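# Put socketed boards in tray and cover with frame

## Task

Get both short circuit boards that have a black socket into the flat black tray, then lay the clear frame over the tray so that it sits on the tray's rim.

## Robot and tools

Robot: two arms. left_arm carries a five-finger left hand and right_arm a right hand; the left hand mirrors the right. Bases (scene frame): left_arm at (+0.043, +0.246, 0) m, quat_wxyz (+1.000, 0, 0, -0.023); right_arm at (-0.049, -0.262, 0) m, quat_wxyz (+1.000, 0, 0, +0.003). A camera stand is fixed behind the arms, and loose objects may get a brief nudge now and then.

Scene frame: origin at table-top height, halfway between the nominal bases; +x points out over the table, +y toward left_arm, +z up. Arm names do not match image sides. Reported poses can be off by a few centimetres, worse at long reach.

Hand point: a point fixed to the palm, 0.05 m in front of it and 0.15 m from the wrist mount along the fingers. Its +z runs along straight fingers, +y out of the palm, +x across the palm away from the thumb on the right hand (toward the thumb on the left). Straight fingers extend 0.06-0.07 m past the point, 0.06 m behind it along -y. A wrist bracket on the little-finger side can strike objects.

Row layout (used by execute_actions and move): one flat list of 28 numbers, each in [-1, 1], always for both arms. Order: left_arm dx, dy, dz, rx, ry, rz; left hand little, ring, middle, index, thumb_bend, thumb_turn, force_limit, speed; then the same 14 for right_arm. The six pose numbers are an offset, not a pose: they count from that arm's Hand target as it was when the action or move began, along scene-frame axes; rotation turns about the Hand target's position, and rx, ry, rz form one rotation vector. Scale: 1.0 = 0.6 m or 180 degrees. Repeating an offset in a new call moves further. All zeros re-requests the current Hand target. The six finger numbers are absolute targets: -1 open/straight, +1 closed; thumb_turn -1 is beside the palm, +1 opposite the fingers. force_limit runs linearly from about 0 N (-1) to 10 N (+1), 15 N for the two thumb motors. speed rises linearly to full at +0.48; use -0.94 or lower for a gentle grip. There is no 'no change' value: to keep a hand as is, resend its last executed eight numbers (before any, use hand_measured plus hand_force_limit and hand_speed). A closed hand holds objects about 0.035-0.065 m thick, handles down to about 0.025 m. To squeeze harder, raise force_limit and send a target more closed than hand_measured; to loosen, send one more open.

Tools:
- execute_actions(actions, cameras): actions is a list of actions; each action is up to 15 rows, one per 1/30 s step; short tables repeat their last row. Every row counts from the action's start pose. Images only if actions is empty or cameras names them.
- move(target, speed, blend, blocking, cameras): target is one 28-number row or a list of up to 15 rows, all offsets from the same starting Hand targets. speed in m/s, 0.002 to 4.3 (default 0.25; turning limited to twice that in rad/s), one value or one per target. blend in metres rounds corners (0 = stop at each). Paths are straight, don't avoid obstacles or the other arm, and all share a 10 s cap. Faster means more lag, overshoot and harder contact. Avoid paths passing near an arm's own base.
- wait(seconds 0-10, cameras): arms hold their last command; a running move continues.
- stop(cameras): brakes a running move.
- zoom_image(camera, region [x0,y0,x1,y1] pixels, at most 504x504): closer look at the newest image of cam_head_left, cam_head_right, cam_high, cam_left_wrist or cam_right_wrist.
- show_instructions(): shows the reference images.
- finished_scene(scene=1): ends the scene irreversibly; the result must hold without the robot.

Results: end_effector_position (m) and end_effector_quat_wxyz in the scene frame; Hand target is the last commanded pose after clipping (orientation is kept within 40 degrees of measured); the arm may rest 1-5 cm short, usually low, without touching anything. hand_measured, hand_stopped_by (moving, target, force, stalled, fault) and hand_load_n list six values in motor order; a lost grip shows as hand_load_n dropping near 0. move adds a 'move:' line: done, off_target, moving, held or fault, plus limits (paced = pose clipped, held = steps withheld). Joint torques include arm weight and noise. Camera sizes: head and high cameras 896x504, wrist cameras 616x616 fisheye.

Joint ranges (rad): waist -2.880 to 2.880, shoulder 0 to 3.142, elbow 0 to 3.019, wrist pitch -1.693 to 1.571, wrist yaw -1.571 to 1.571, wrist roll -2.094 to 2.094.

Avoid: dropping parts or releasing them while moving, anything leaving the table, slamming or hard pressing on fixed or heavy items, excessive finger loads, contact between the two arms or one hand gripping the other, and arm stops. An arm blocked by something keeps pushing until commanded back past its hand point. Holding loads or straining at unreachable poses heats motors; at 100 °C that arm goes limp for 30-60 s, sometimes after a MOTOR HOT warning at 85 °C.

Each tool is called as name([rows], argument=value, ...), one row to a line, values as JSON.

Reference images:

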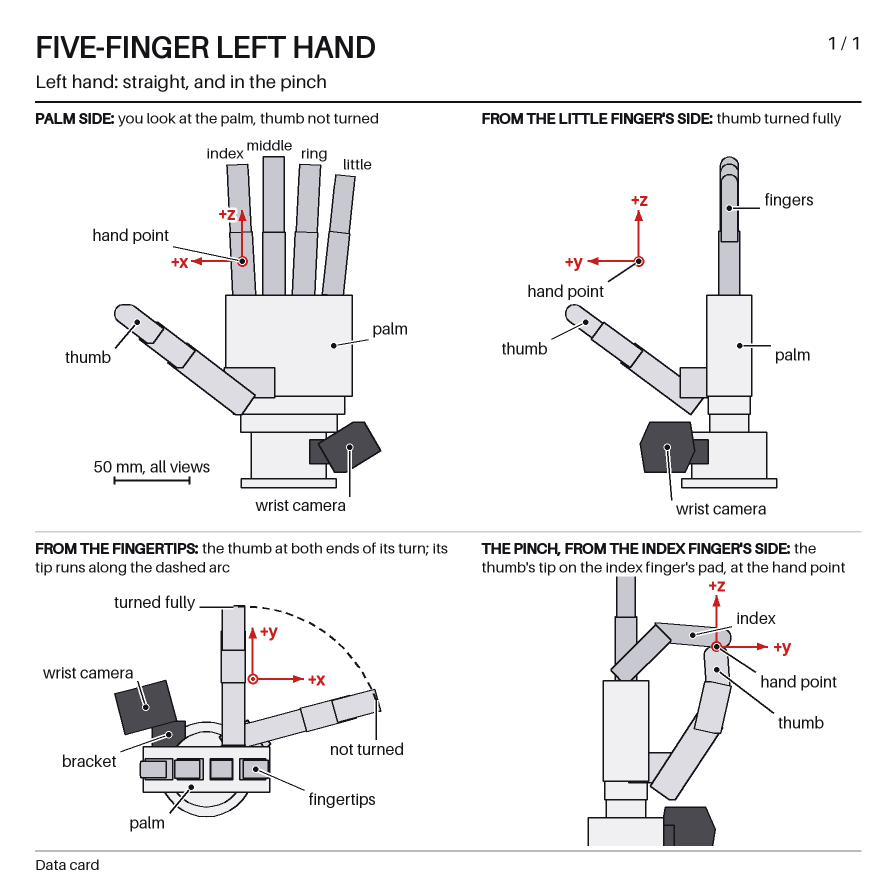

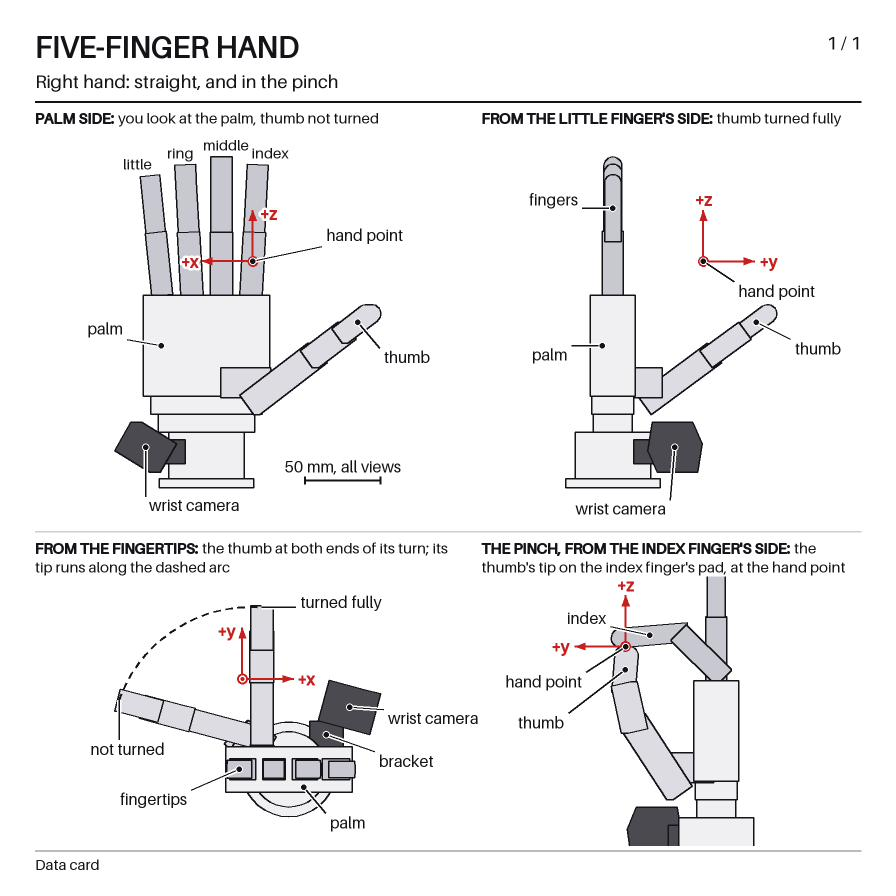

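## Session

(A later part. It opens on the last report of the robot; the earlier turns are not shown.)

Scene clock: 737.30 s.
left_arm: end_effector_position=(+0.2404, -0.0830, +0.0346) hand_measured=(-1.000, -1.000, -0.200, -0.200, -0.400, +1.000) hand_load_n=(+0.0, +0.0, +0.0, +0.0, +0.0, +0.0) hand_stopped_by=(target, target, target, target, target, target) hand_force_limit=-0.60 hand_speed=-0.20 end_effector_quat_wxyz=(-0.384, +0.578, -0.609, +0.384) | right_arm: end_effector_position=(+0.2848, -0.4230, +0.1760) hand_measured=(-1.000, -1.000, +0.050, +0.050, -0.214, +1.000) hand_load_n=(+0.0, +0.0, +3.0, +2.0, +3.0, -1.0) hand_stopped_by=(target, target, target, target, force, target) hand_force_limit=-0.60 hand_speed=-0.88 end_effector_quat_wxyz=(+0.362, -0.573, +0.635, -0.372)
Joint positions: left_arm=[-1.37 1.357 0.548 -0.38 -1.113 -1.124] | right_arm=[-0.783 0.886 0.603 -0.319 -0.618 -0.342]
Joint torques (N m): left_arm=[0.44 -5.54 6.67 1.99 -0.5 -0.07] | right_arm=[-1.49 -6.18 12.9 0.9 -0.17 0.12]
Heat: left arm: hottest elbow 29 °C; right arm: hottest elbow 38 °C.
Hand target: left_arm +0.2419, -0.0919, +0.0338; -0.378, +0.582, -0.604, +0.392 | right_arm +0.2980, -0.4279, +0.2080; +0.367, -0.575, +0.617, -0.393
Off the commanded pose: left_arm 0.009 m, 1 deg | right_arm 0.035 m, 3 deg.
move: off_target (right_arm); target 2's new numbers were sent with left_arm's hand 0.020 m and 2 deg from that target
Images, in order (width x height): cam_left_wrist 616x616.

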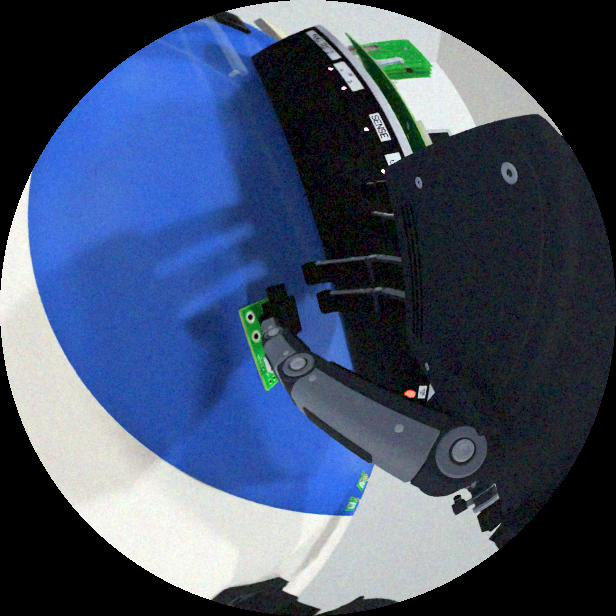

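move(target=[0,0,-0.0167,0,0,0, -1, -1, -0.2, -0.2, -0.4, 1, -0.6, -0.2, 0, 0, 0, 0, 0, 0, -1, -1, 0.05, 0.05, 0.2, 1, -0.6, -0.88], cameras=["cam_left_wrist"], speed=0.05)

zoom_image(camera="cam_left_wrist", region=[90, 220, 390, 460])

Scene clock: 745.07 s.
left_arm: end_effector_position=(+0.2403, -0.0854, +0.0280) hand_measured=(-1.000, -1.000, -0.200, -0.200, -0.400, +1.000) hand_load_n=(+0.0, +0.0, +0.0, +0.0, -0.5, -0.5) hand_stopped_by=(target, target, target, target, target, target) hand_force_limit=-0.60 hand_speed=-0.20 end_effector_quat_wxyz=(-0.384, +0.577, -0.608, +0.387) | right_arm: end_effector_position=(+0.2848, -0.4230, +0.1760) hand_measured=(-1.000, -1.000, +0.050, +0.050, -0.214, +1.000) hand_load_n=(+0.0, -0.5, +2.5, +2.0, +3.0, -1.0) hand_stopped_by=(target, target, target, target, force, target) hand_force_limit=-0.60 hand_speed=-0.88 end_effector_quat_wxyz=(+0.362, -0.573, +0.635, -0.372)
Joint positions: left_arm=[-1.373 1.382 0.542 -0.343 -1.118 -1.123] | right_arm=[-0.783 0.886 0.603 -0.319 -0.618 -0.342]
Joint torques (N m): left_arm=[-0.26 -5.83 6.12 1.89 -0.32 -0.1] | right_arm=[-1.67 -6.01 12.82 1.14 -0.15 0.11]
Heat: left arm: hottest elbow 29 °C; right arm: hottest elbow 38 °C.
Hand target: left_arm +0.2419, -0.0920, +0.0238; -0.378, +0.582, -0.604, +0.393 | right_arm +0.2980, -0.4279, +0.2080; +0.367, -0.575, +0.617, -0.393
Off the commanded pose: left_arm 0.008 m, 1 deg | right_arm 0.035 m, 3 deg.
move: off_target (right_arm)
Images, in order (width x height): cam_left_wrist 616x616.

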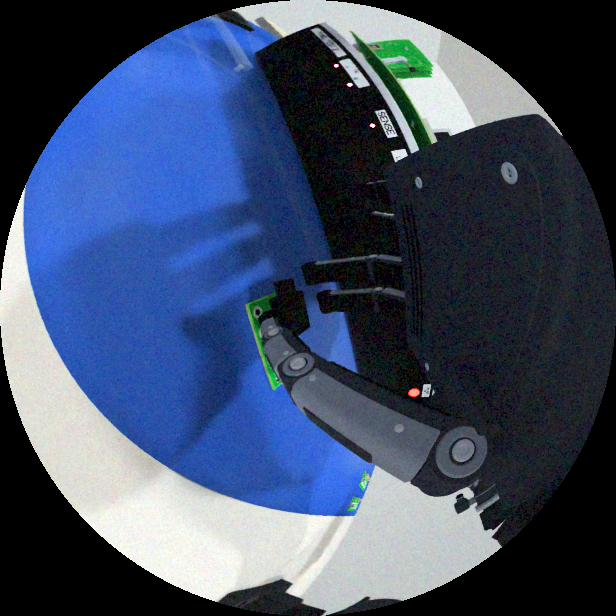

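Scaled by 1.680 from the camera's 616x616 image, which has a finer 880x880 frame.

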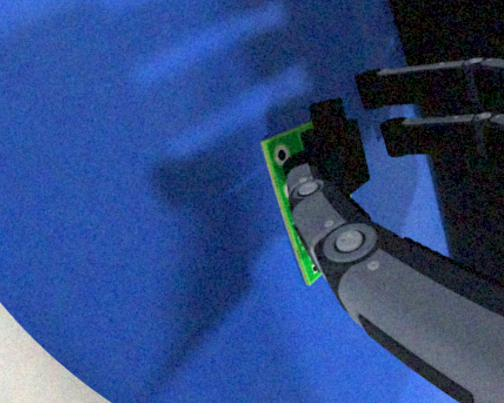

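execute_actions([
  [[0,0,0,0,0,0, -1, -1, 0.05, 0.05, 0.2, 1, -0.6, -0.88, 0, 0, 0, 0, 0, 0, -1, -1, 0.05, 0.05, 0.2, 1, -0.6, -0.88]],
  [[0,0,0,0,0,0, -1, -1, 0.05, 0.05, 0.2, 1, -0.6, -0.88, 0, 0, 0, 0, 0, 0, -1, -1, 0.05, 0.05, 0.2, 1, -0.6, -0.88]],
  [[0,0,0,0,0,0, -1, -1, 0.05, 0.05, 0.2, 1, -0.6, -0.88, 0, 0, 0, 0, 0, 0, -1, -1, 0.05, 0.05, 0.2, 1, -0.6, -0.88]],
  [[0,0,0,0,0,0, -1, -1, 0.05, 0.05, 0.2, 1, -0.6, -0.88, 0, 0, 0, 0, 0, 0, -1, -1, 0.05, 0.05, 0.2, 1, -0.6, -0.88]],
], cameras=["cam_left_wrist"])

zoom_image(camera="cam_left_wrist", region=[90, 220, 390, 460])

Scene clock: 760.47 s.
left_arm: end_effector_position=(+0.2404, -0.0855, +0.0280) hand_measured=(-1.000, -1.000, +0.050, +0.050, -0.202, +1.000) hand_load_n=(+0.0, -1.0, +4.5, +1.0, +3.0, +0.5) hand_stopped_by=(target, target, target, target, force, target) hand_force_limit=-0.60 hand_speed=-0.88 end_effector_quat_wxyz=(-0.384, +0.578, -0.607, +0.388) | right_arm: end_effector_position=(+0.2848, -0.4230, +0.1760) hand_measured=(-1.000, -1.000, +0.050, +0.050, -0.214, +1.000) hand_load_n=(+0.0, +0.0, +3.0, +2.0, +3.0, -1.0) hand_stopped_by=(target, target, target, target, force, target) hand_force_limit=-0.60 hand_speed=-0.88 end_effector_quat_wxyz=(+0.362, -0.573, +0.635, -0.372)
Joint positions: left_arm=[-1.373 1.382 0.542 -0.343 -1.118 -1.124] | right_arm=[-0.783 0.886 0.603 -0.319 -0.618 -0.342]
Joint torques (N m): left_arm=[0.44 -5.6 6.04 2.04 -0.31 -0.11] | right_arm=[-2.2 -6.3 12.88 1.2 -0.14 0.17]
Heat: left arm: hottest elbow 28 °C; right arm: hottest elbow 38 °C.
Hand target: left_arm +0.2419, -0.0920, +0.0238; -0.378, +0.582, -0.604, +0.393 | right_arm +0.2980, -0.4279, +0.2080; +0.367, -0.575, +0.617, -0.393
Off the commanded pose: left_arm 0.008 m, 1 deg | right_arm 0.035 m, 3 deg.
Images, in order (width x height): cam_left_wrist 616x616.

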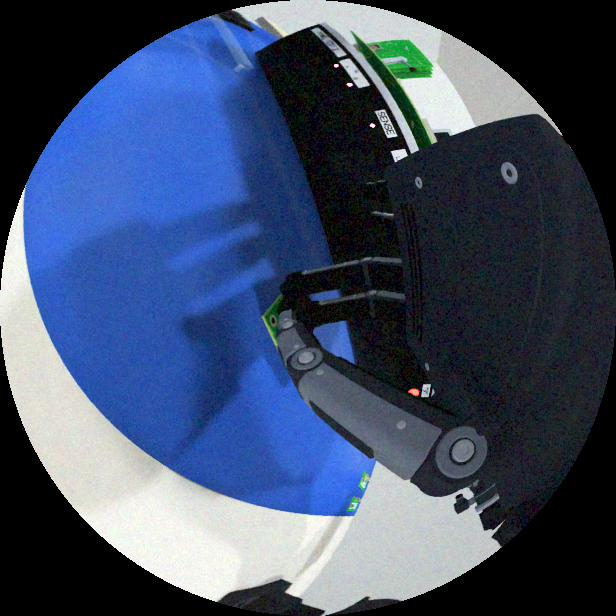

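Scaled by 1.680 from the camera's 616x616 image, which has a finer 880x880 frame.

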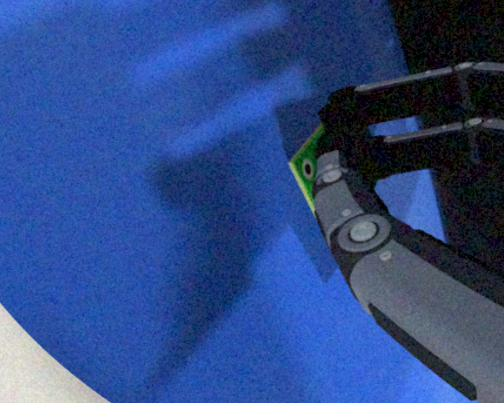

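move(target=[0,0,0.12,0,0,0, -1, -1, 0.05, 0.05, 0.2, 1, -0.6, -0.88, 0, 0, 0, 0, 0, 0, -1, -1, 0.05, 0.05, 0.2, 1, -0.6, -0.88], cameras=["cam_left_wrist", "cam_high", "cam_head_left"], speed=0.08)

zoom_image(camera="cam_left_wrist", region=[230, 240, 370, 400])

zoom_image(camera="cam_high", region=[240, 180, 400, 300])

Scene clock: 767.77 s.
left_arm: end_effector_position=(+0.2374, -0.0722, +0.0723) hand_measured=(-1.000, -1.000, +0.050, +0.050, -0.202, +1.000) hand_load_n=(+0.0, +0.0, +4.5, +1.5, +3.0, +0.5) hand_stopped_by=(target, target, target, target, force, target) hand_force_limit=-0.60 hand_speed=-0.88 end_effector_quat_wxyz=(-0.390, +0.572, -0.617, +0.374) | right_arm: end_effector_position=(+0.2848, -0.4230, +0.1760) hand_measured=(-1.000, -1.000, +0.050, +0.050, -0.214, +1.000) hand_load_n=(+0.0, +0.0, +3.0, +2.0, +3.0, -1.5) hand_stopped_by=(target, target, target, target, force, target) hand_force_limit=-0.60 hand_speed=-0.88 end_effector_quat_wxyz=(+0.362, -0.573, +0.635, -0.372)
Joint positions: left_arm=[-1.373 1.238 0.586 -0.567 -1.112 -1.123] | right_arm=[-0.783 0.886 0.603 -0.319 -0.618 -0.342]
Joint torques (N m): left_arm=[0.44 -7.94 10.56 0.24 -0.48 -0.08] | right_arm=[-1.44 -5.95 13 1.05 -0.15 0.12]
Heat: left arm: hottest elbow 29 °C; right arm: hottest elbow 38 °C.
Hand target: left_arm +0.2419, -0.0919, +0.0957; -0.378, +0.582, -0.604, +0.392 | right_arm +0.2980, -0.4279, +0.2080; +0.367, -0.575, +0.617, -0.393
Off the commanded pose: left_arm 0.031 m, 3 deg | right_arm 0.035 m, 3 deg.
move: off_target (left_arm, right_arm)
Images, in order (width x height): cam_head_left 896x504, cam_high 896x504, cam_left_wrist 616x616.

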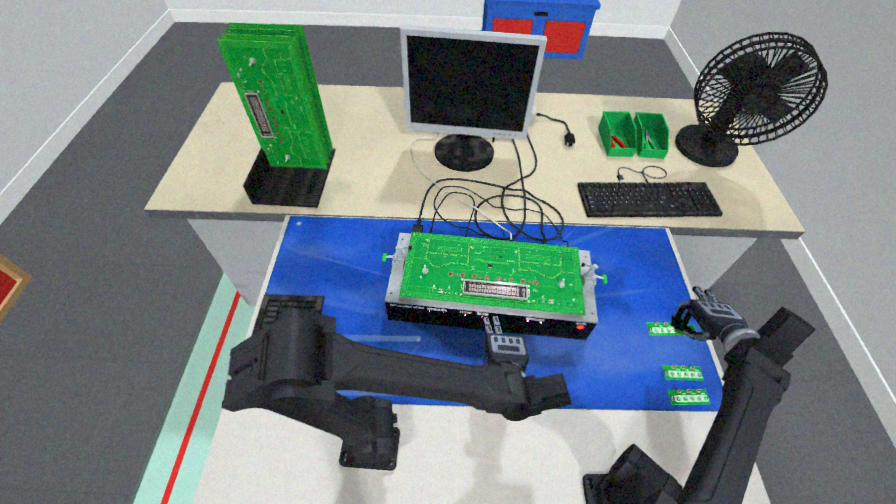

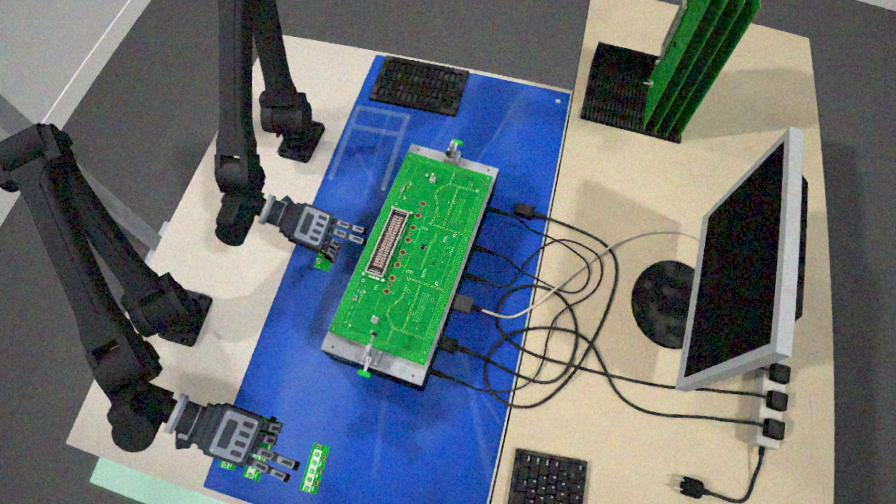

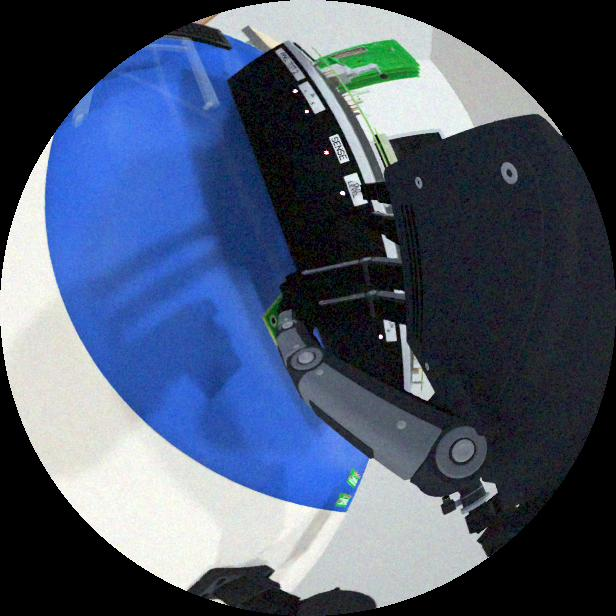

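Scaled by 3.150 from the camera's 616x616 image, which has a finer 880x880 frame.

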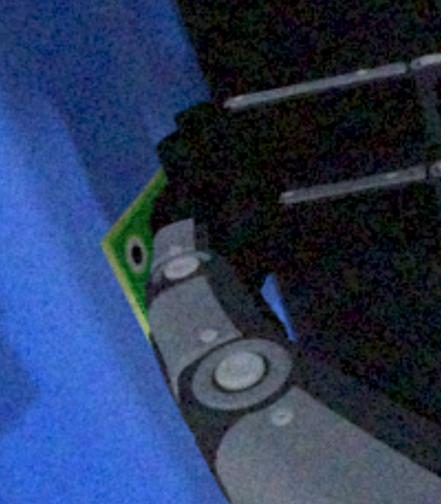

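Scaled by 3.150.

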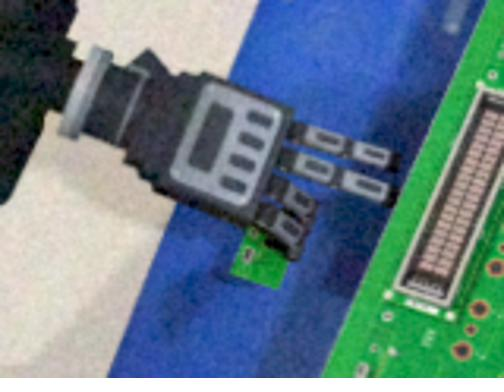

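move([
  [0.097,0.12,0.274,0,0,0, -1, -1, 0.05, 0.05, 0.2, 1, -0.6, -0.88, 0, 0, 0, 0, 0, 0, -1, -1, 0.05, 0.05, 0.2, 1, -0.6, -0.88],
  [0.297,0.453,0.307,0,0,0.036, -1, -1, 0.05, 0.05, 0.2, 1, -0.6, -0.88, -0.063, 0.297, 0.02, 0, 0, 0, -1, -1, 0.05, 0.05, 0.2, 1, -0.6, -0.88],
  [0.213,0.955,0.174,0,0,0.072, -1, -1, 0.05, 0.05, 0.2, 1, -0.6, -0.88, -0.1255, 0.65, -0.18, 0, 0, 0, -1, -1, 0.05, 0.05, 0.2, 1, -0.6, -0.88],
], cameras=["all"], speed=0.25, blend=0.05)

Scene clock: 784.57 s.
left_arm: end_effector_position=(+0.3568, +0.4588, +0.1695) hand_measured=(-1.000, -1.000, +0.050, +0.050, -0.202, +1.000) hand_load_n=(+0.0, -0.5, +5.0, +1.0, +3.0, +0.5) hand_stopped_by=(target, target, target, target, force, target) hand_force_limit=-0.60 hand_speed=-0.88 end_effector_quat_wxyz=(-0.383, +0.671, -0.530, +0.350) | right_arm: end_effector_position=(+0.2099, -0.0627, +0.0756) hand_measured=(-1.000, -1.000, +0.050, +0.050, -0.214, +1.000) hand_load_n=(+0.0, +0.0, +3.0, +2.0, +3.0, -1.0) hand_stopped_by=(target, target, target, target, force, target) hand_force_limit=-0.60 hand_speed=-0.88 end_effector_quat_wxyz=(-0.337, +0.593, -0.613, +0.400)
Joint positions: left_arm=[0.985 0.951 0.621 -0.301 0.672 0.356] | right_arm=[1.028 0.91 0.374 -0.344 0.941 0.704]
Joint torques (N m): left_arm=[1.03 -3.96 13.03 2.77 0.55 0.02] | right_arm=[-2.49 -2.96 11.43 2.18 0.58 0.09]
Heat: left arm: hottest elbow 30 °C; right arm: hottest elbow 38 °C.
Hand target: left_arm +0.3697, +0.4812, +0.2001; -0.420, +0.646, -0.534, +0.347 | right_arm +0.2228, -0.0379, +0.1001; -0.367, +0.575, -0.617, +0.393
Off the commanded pose: left_arm 0.040 m, 5 deg | right_arm 0.037 m, 4 deg.
move: off_target (left_arm, right_arm)

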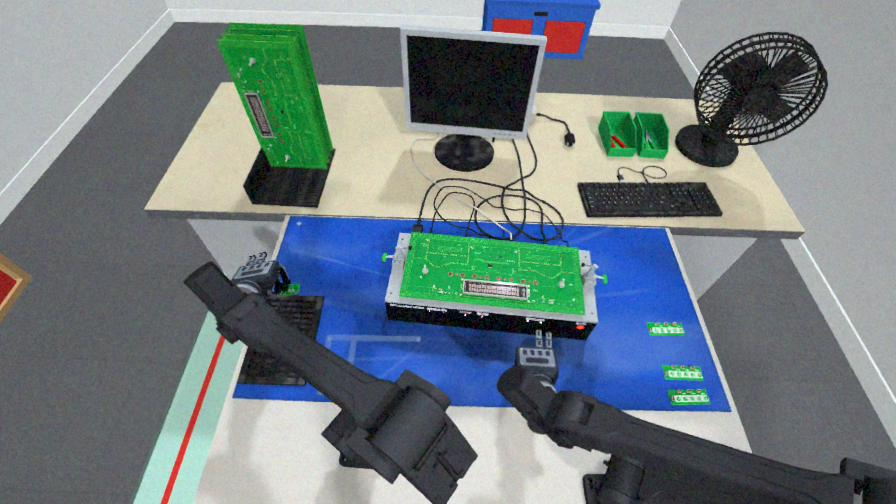

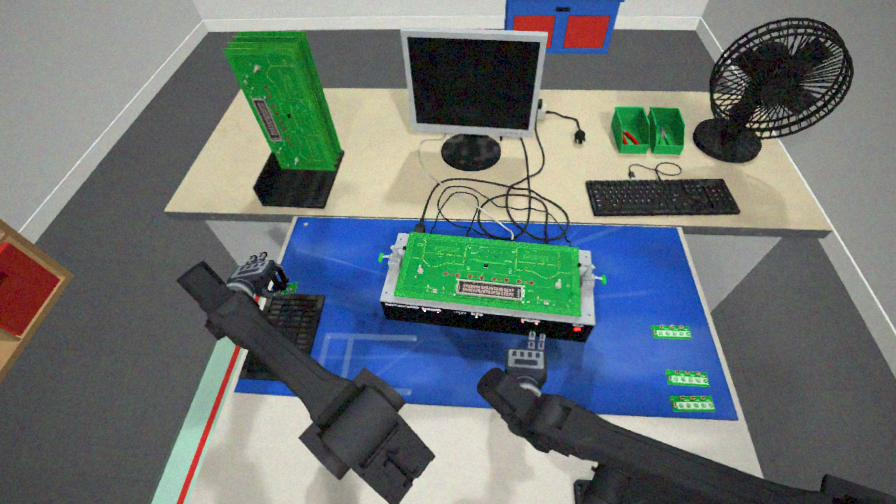

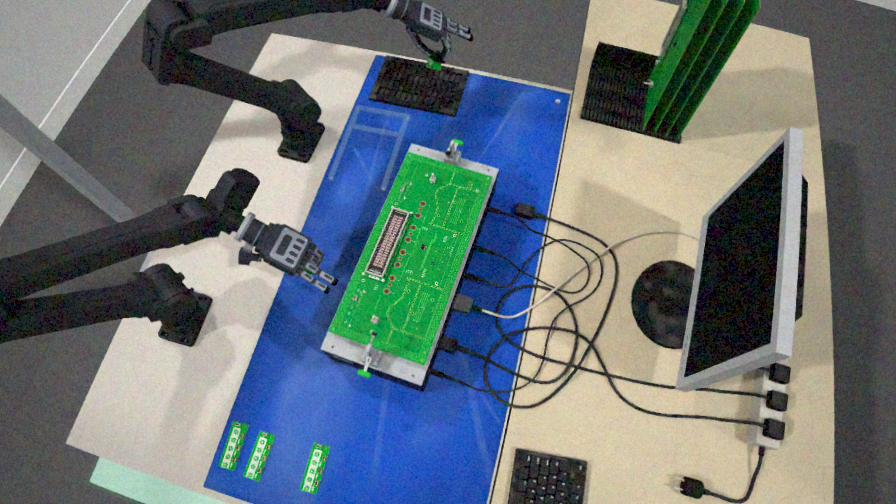

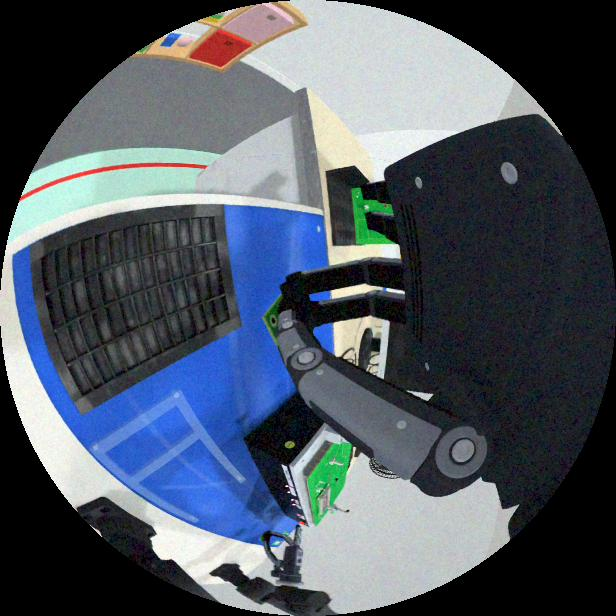

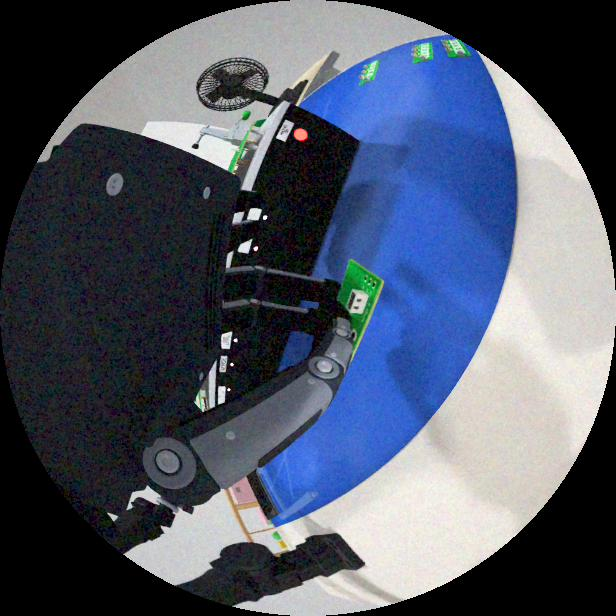

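zoom_image(camera="cam_head_left", region=[200, 230, 360, 400])

zoom_image(camera="cam_high", region=[340, 0, 500, 130])

zoom_image(camera="cam_left_wrist", region=[0, 180, 360, 540])

Scaled by 2.965.

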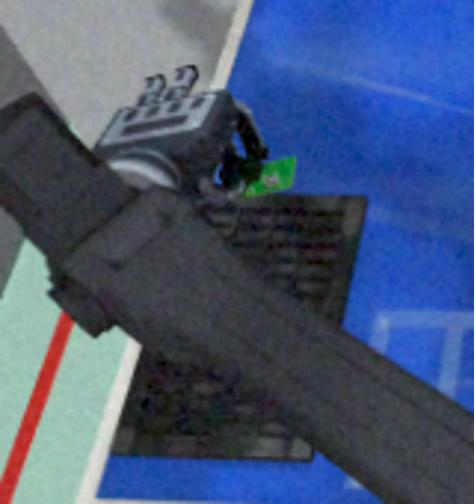

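Scaled by 3.150.

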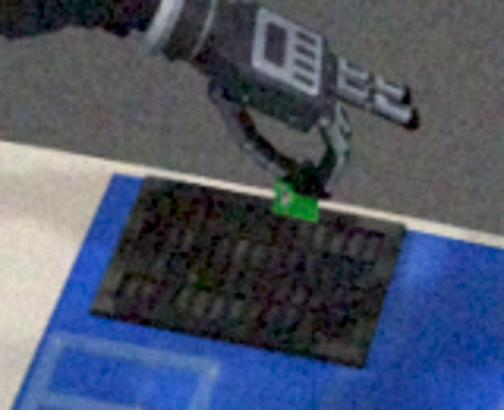

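Scaled by 1.400 from the camera's 616x616 image, which has a finer 880x880 frame.

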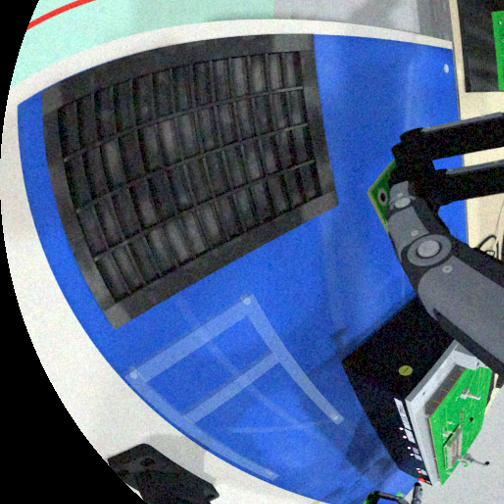

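move(target=[-0.008,0.083,-0.142,0,0,0, -1, -1, 0.05, 0.05, 0.2, 1, -0.6, -0.88, -0.004, 0, -0.092, 0, 0, 0, -1, -1, 0.05, 0.05, 0.2, 1, -0.6, -0.88], cameras=["all"], speed=0.12)

zoom_image(camera="cam_head_left", region=[200, 230, 360, 400])

zoom_image(camera="cam_high", region=[340, 0, 500, 130])

zoom_image(camera="cam_right_wrist", region=[290, 230, 430, 390])

Scene clock: 811.17 s.
left_arm: end_effector_position=(+0.3647, +0.5199, +0.1107) hand_measured=(-1.000, -1.000, +0.050, +0.050, -0.202, +1.000) hand_load_n=(+0.0, +0.0, +5.0, +1.0, +3.0, +0.5) hand_stopped_by=(target, target, target, target, force, target) hand_force_limit=-0.60 hand_speed=-0.88 end_effector_quat_wxyz=(-0.403, +0.656, -0.532, +0.351) | right_arm: end_effector_position=(+0.2201, -0.0437, +0.0441) hand_measured=(-1.000, -1.000, +0.050, +0.050, -0.214, +1.000) hand_load_n=(+0.0, +0.0, +3.0, +2.0, +3.0, -1.0) hand_stopped_by=(target, target, target, target, force, target) hand_force_limit=-0.60 hand_speed=-0.88 end_effector_quat_wxyz=(-0.358, +0.578, -0.619, +0.393)
Joint positions: left_arm=[1.079 1.216 0.607 -0.019 0.755 0.427] | right_arm=[1.033 1.076 0.334 -0.092 0.945 0.717]
Joint torques (N m): left_arm=[1.08 -6.77 8.29 2.56 0.54 0.08] | right_arm=[-1.2 -3.43 6.49 2.13 0.65 0.08]
Heat: left arm: hottest elbow 32 °C; right arm: hottest elbow 38 °C.
Hand target: left_arm +0.3649, +0.5308, +0.1147; -0.420, +0.646, -0.534, +0.347 | right_arm +0.2204, -0.0379, +0.0449; -0.367, +0.575, -0.617, +0.393
Off the commanded pose: left_arm 0.012 m, 2 deg | right_arm 0.006 m, 1 deg.
move: off_target (left_arm)

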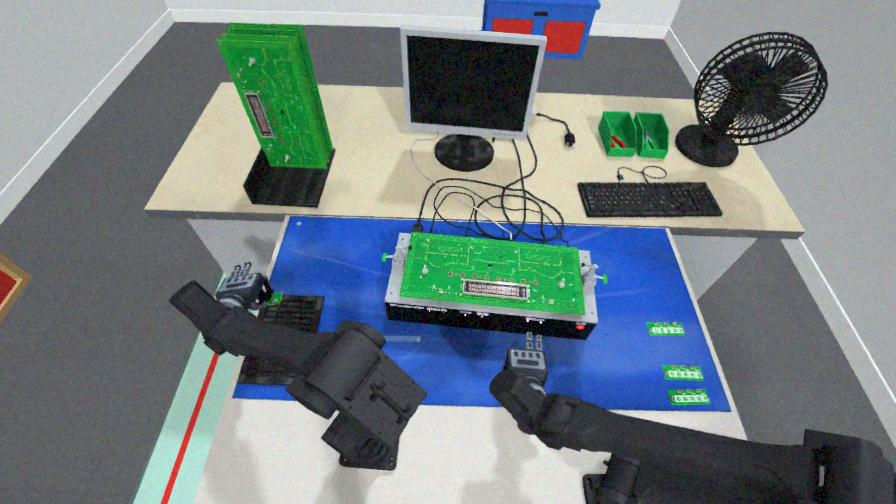

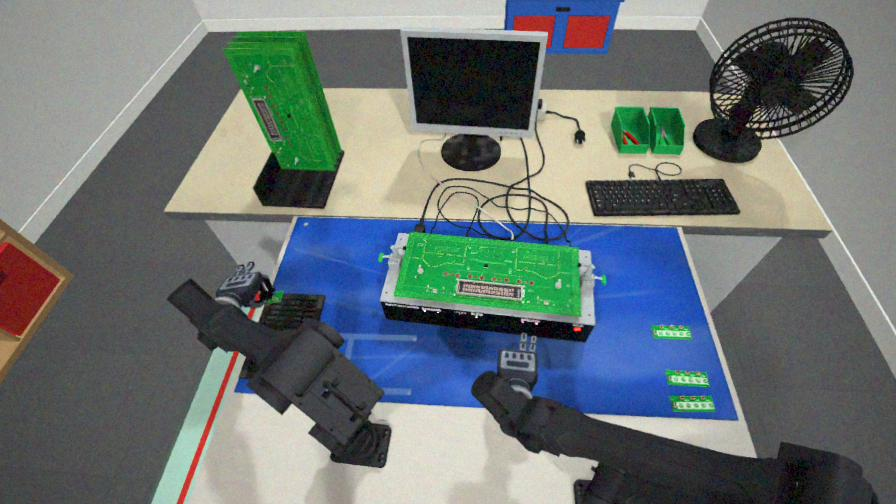

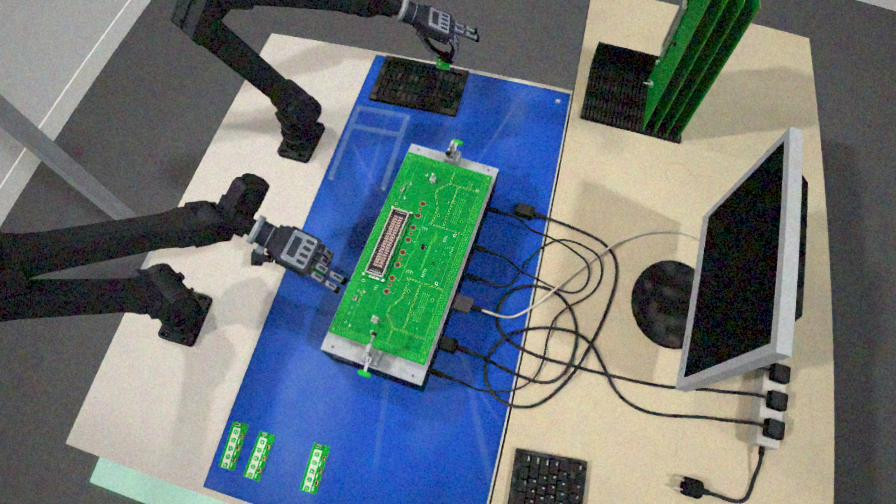

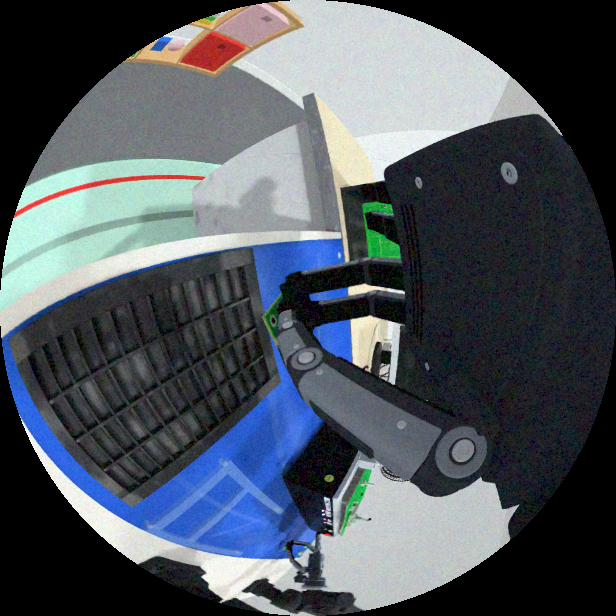

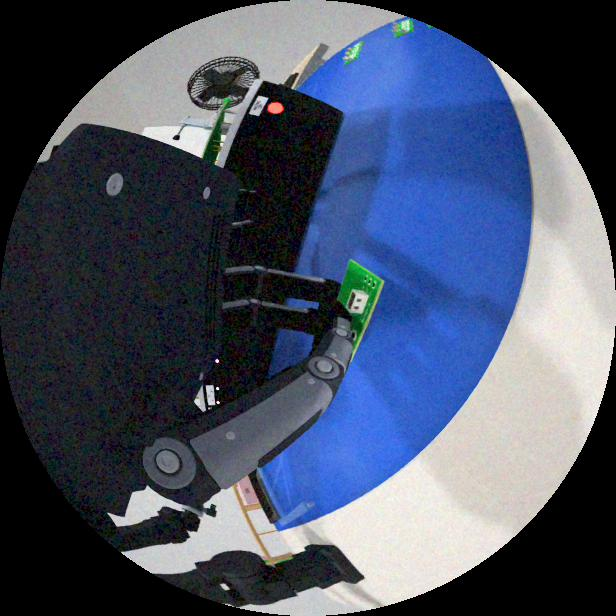

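Scaled by 2.965.

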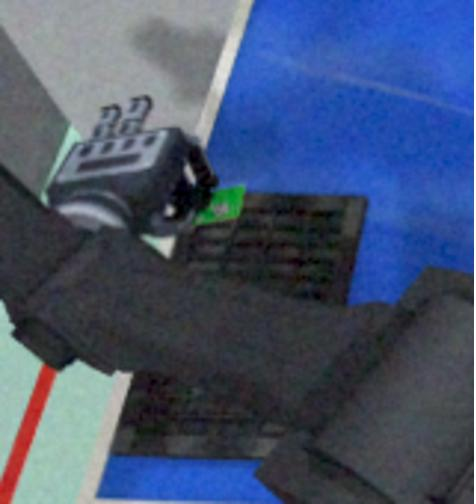

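Scaled by 3.150.

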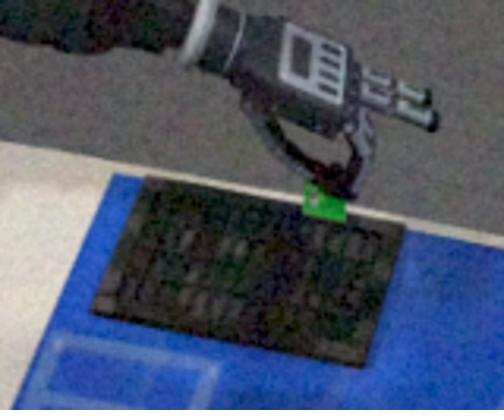

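Scaled by 3.150 from the camera's 616x616 image, which has a finer 880x880 frame.

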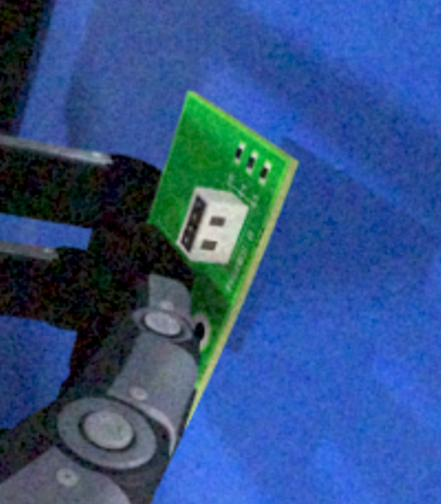

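move(target=[-0.0117,-0.0167,-0.1,0,0,0, -1, -1, 0.05, 0.05, 0.2, 1, -0.6, -0.88, 0, 0, -0.018, 0, 0, 0, -1, -1, 0.05, 0.05, 0.2, 1, -0.6, -0.88], cameras=["cam_head_left", "cam_high", "cam_left_wrist", "cam_right_wrist"], speed=0.08)

zoom_image(camera="cam_head_left", region=[200, 230, 360, 400])

zoom_image(camera="cam_high", region=[340, 0, 500, 130])

zoom_image(camera="cam_left_wrist", region=[180, 200, 360, 400])

zoom_image(camera="cam_right_wrist", region=[290, 230, 430, 390])

Scene clock: 823.23 s.
left_arm: end_effector_position=(+0.3585, +0.5116, +0.0528) hand_measured=(-1.000, -1.000, +0.050, +0.050, -0.202, +1.000) hand_load_n=(+0.0, +0.0, +5.0, +1.0, +2.5, +0.5) hand_stopped_by=(target, target, target, target, force, target) hand_force_limit=-0.60 hand_speed=-0.88 end_effector_quat_wxyz=(-0.406, +0.654, -0.533, +0.351) | right_arm: end_effector_position=(+0.2203, -0.0434, +0.0335) hand_measured=(-1.000, -1.000, +0.050, +0.050, -0.214, +1.000) hand_load_n=(+0.0, +0.0, +3.0, +2.0, +3.0, -1.0) hand_stopped_by=(target, target, target, target, force, target) hand_force_limit=-0.60 hand_speed=-0.88 end_effector_quat_wxyz=(-0.358, +0.578, -0.619, +0.393)
Joint positions: left_arm=[1.082 1.333 0.502 0.206 0.758 0.431] | right_arm=[1.033 1.117 0.319 -0.035 0.945 0.717]
Joint torques (N m): left_arm=[0.91 -6.48 6.79 2.61 0.56 0] | right_arm=[-1.26 -3.9 6.15 2.21 0.6 0.09]
Heat: left arm: hottest elbow 31 °C; right arm: hottest elbow 36 °C.
Hand target: left_arm +0.3579, +0.5209, +0.0548; -0.420, +0.646, -0.534, +0.347 | right_arm +0.2204, -0.0380, +0.0340; -0.367, +0.575, -0.617, +0.393
Off the commanded pose: left_arm 0.009 m, 2 deg | right_arm 0.005 m, 1 deg.
move: done
Images, in order (width x height): cam_head_left 896x504, cam_high 896x504, cam_left_wrist 616x616, cam_right_wrist 616x616.

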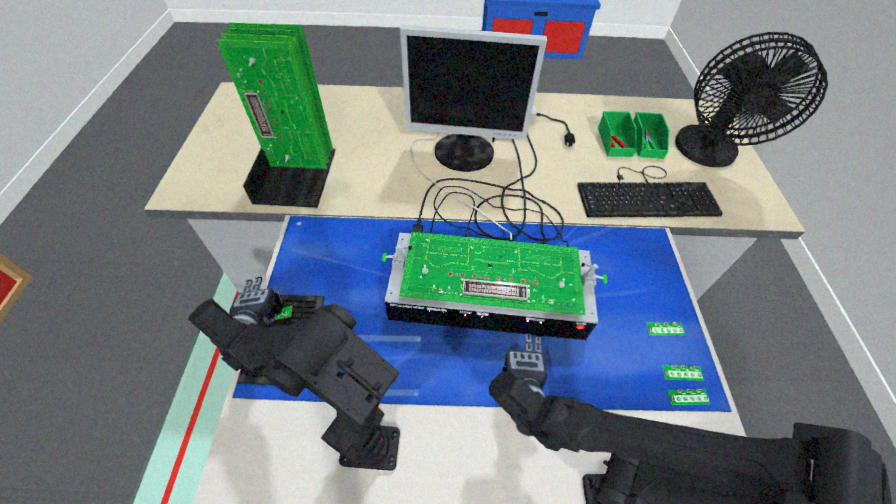

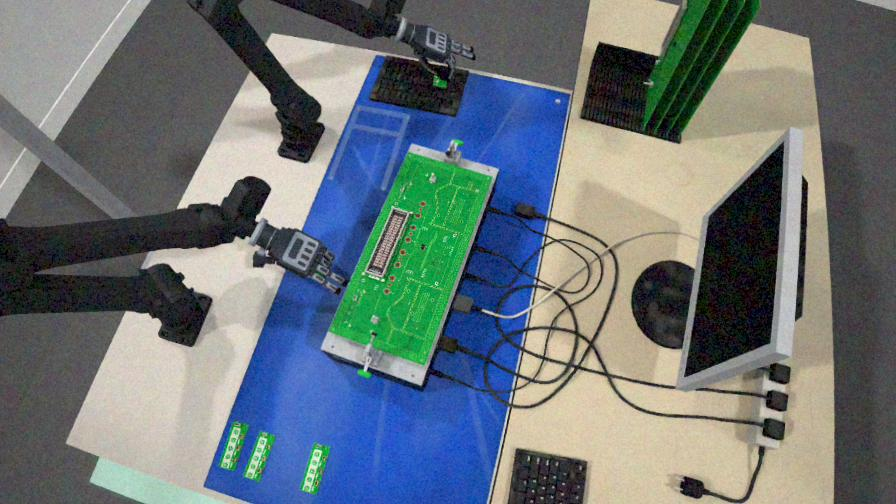

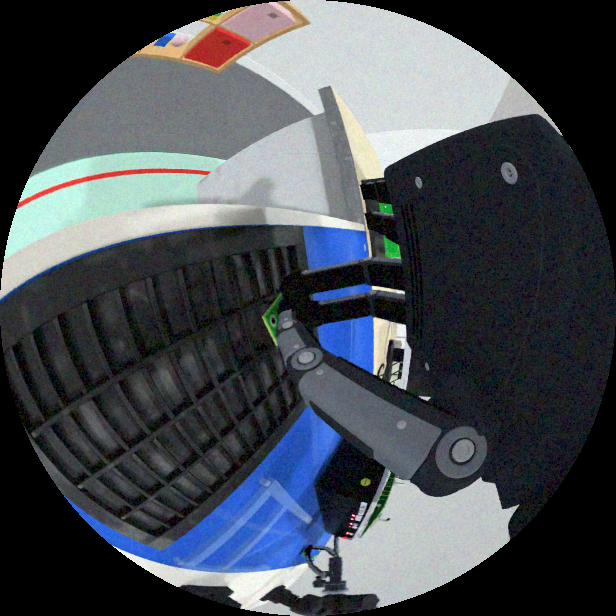

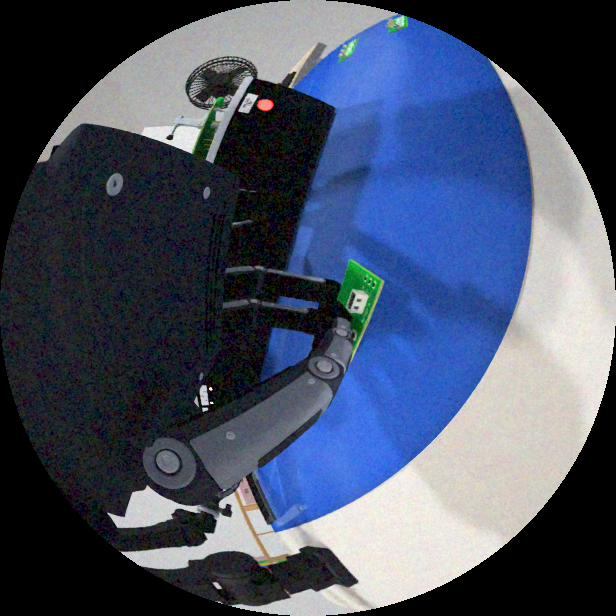

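Scaled by 2.965.

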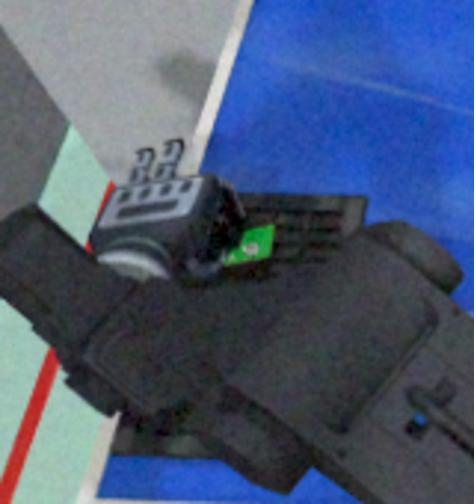

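Scaled by 3.150.

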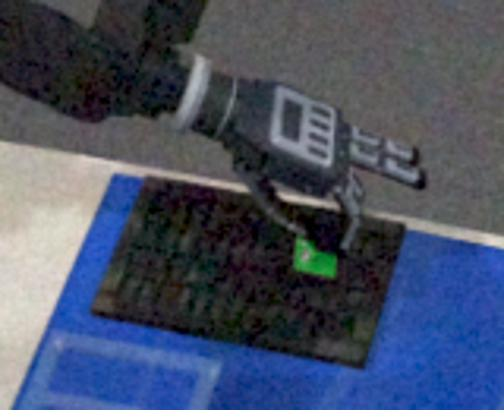

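Scaled by 2.520 from the camera's 616x616 image, which has a finer 880x880 frame.

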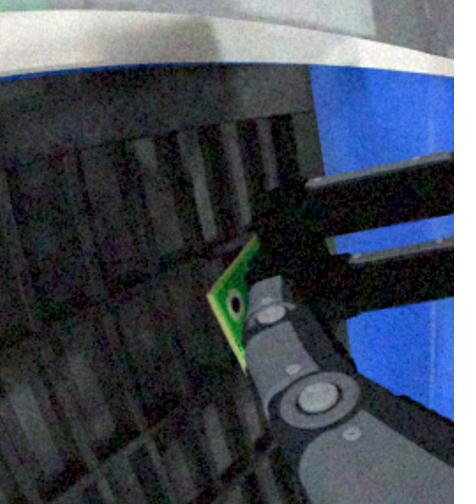

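Scaled by 3.150 from the camera's 616x616 image, which has a finer 880x880 frame.

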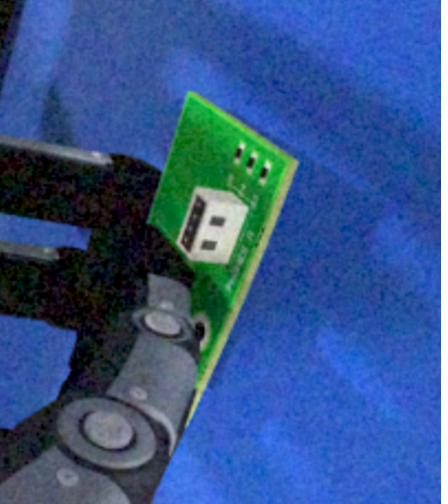

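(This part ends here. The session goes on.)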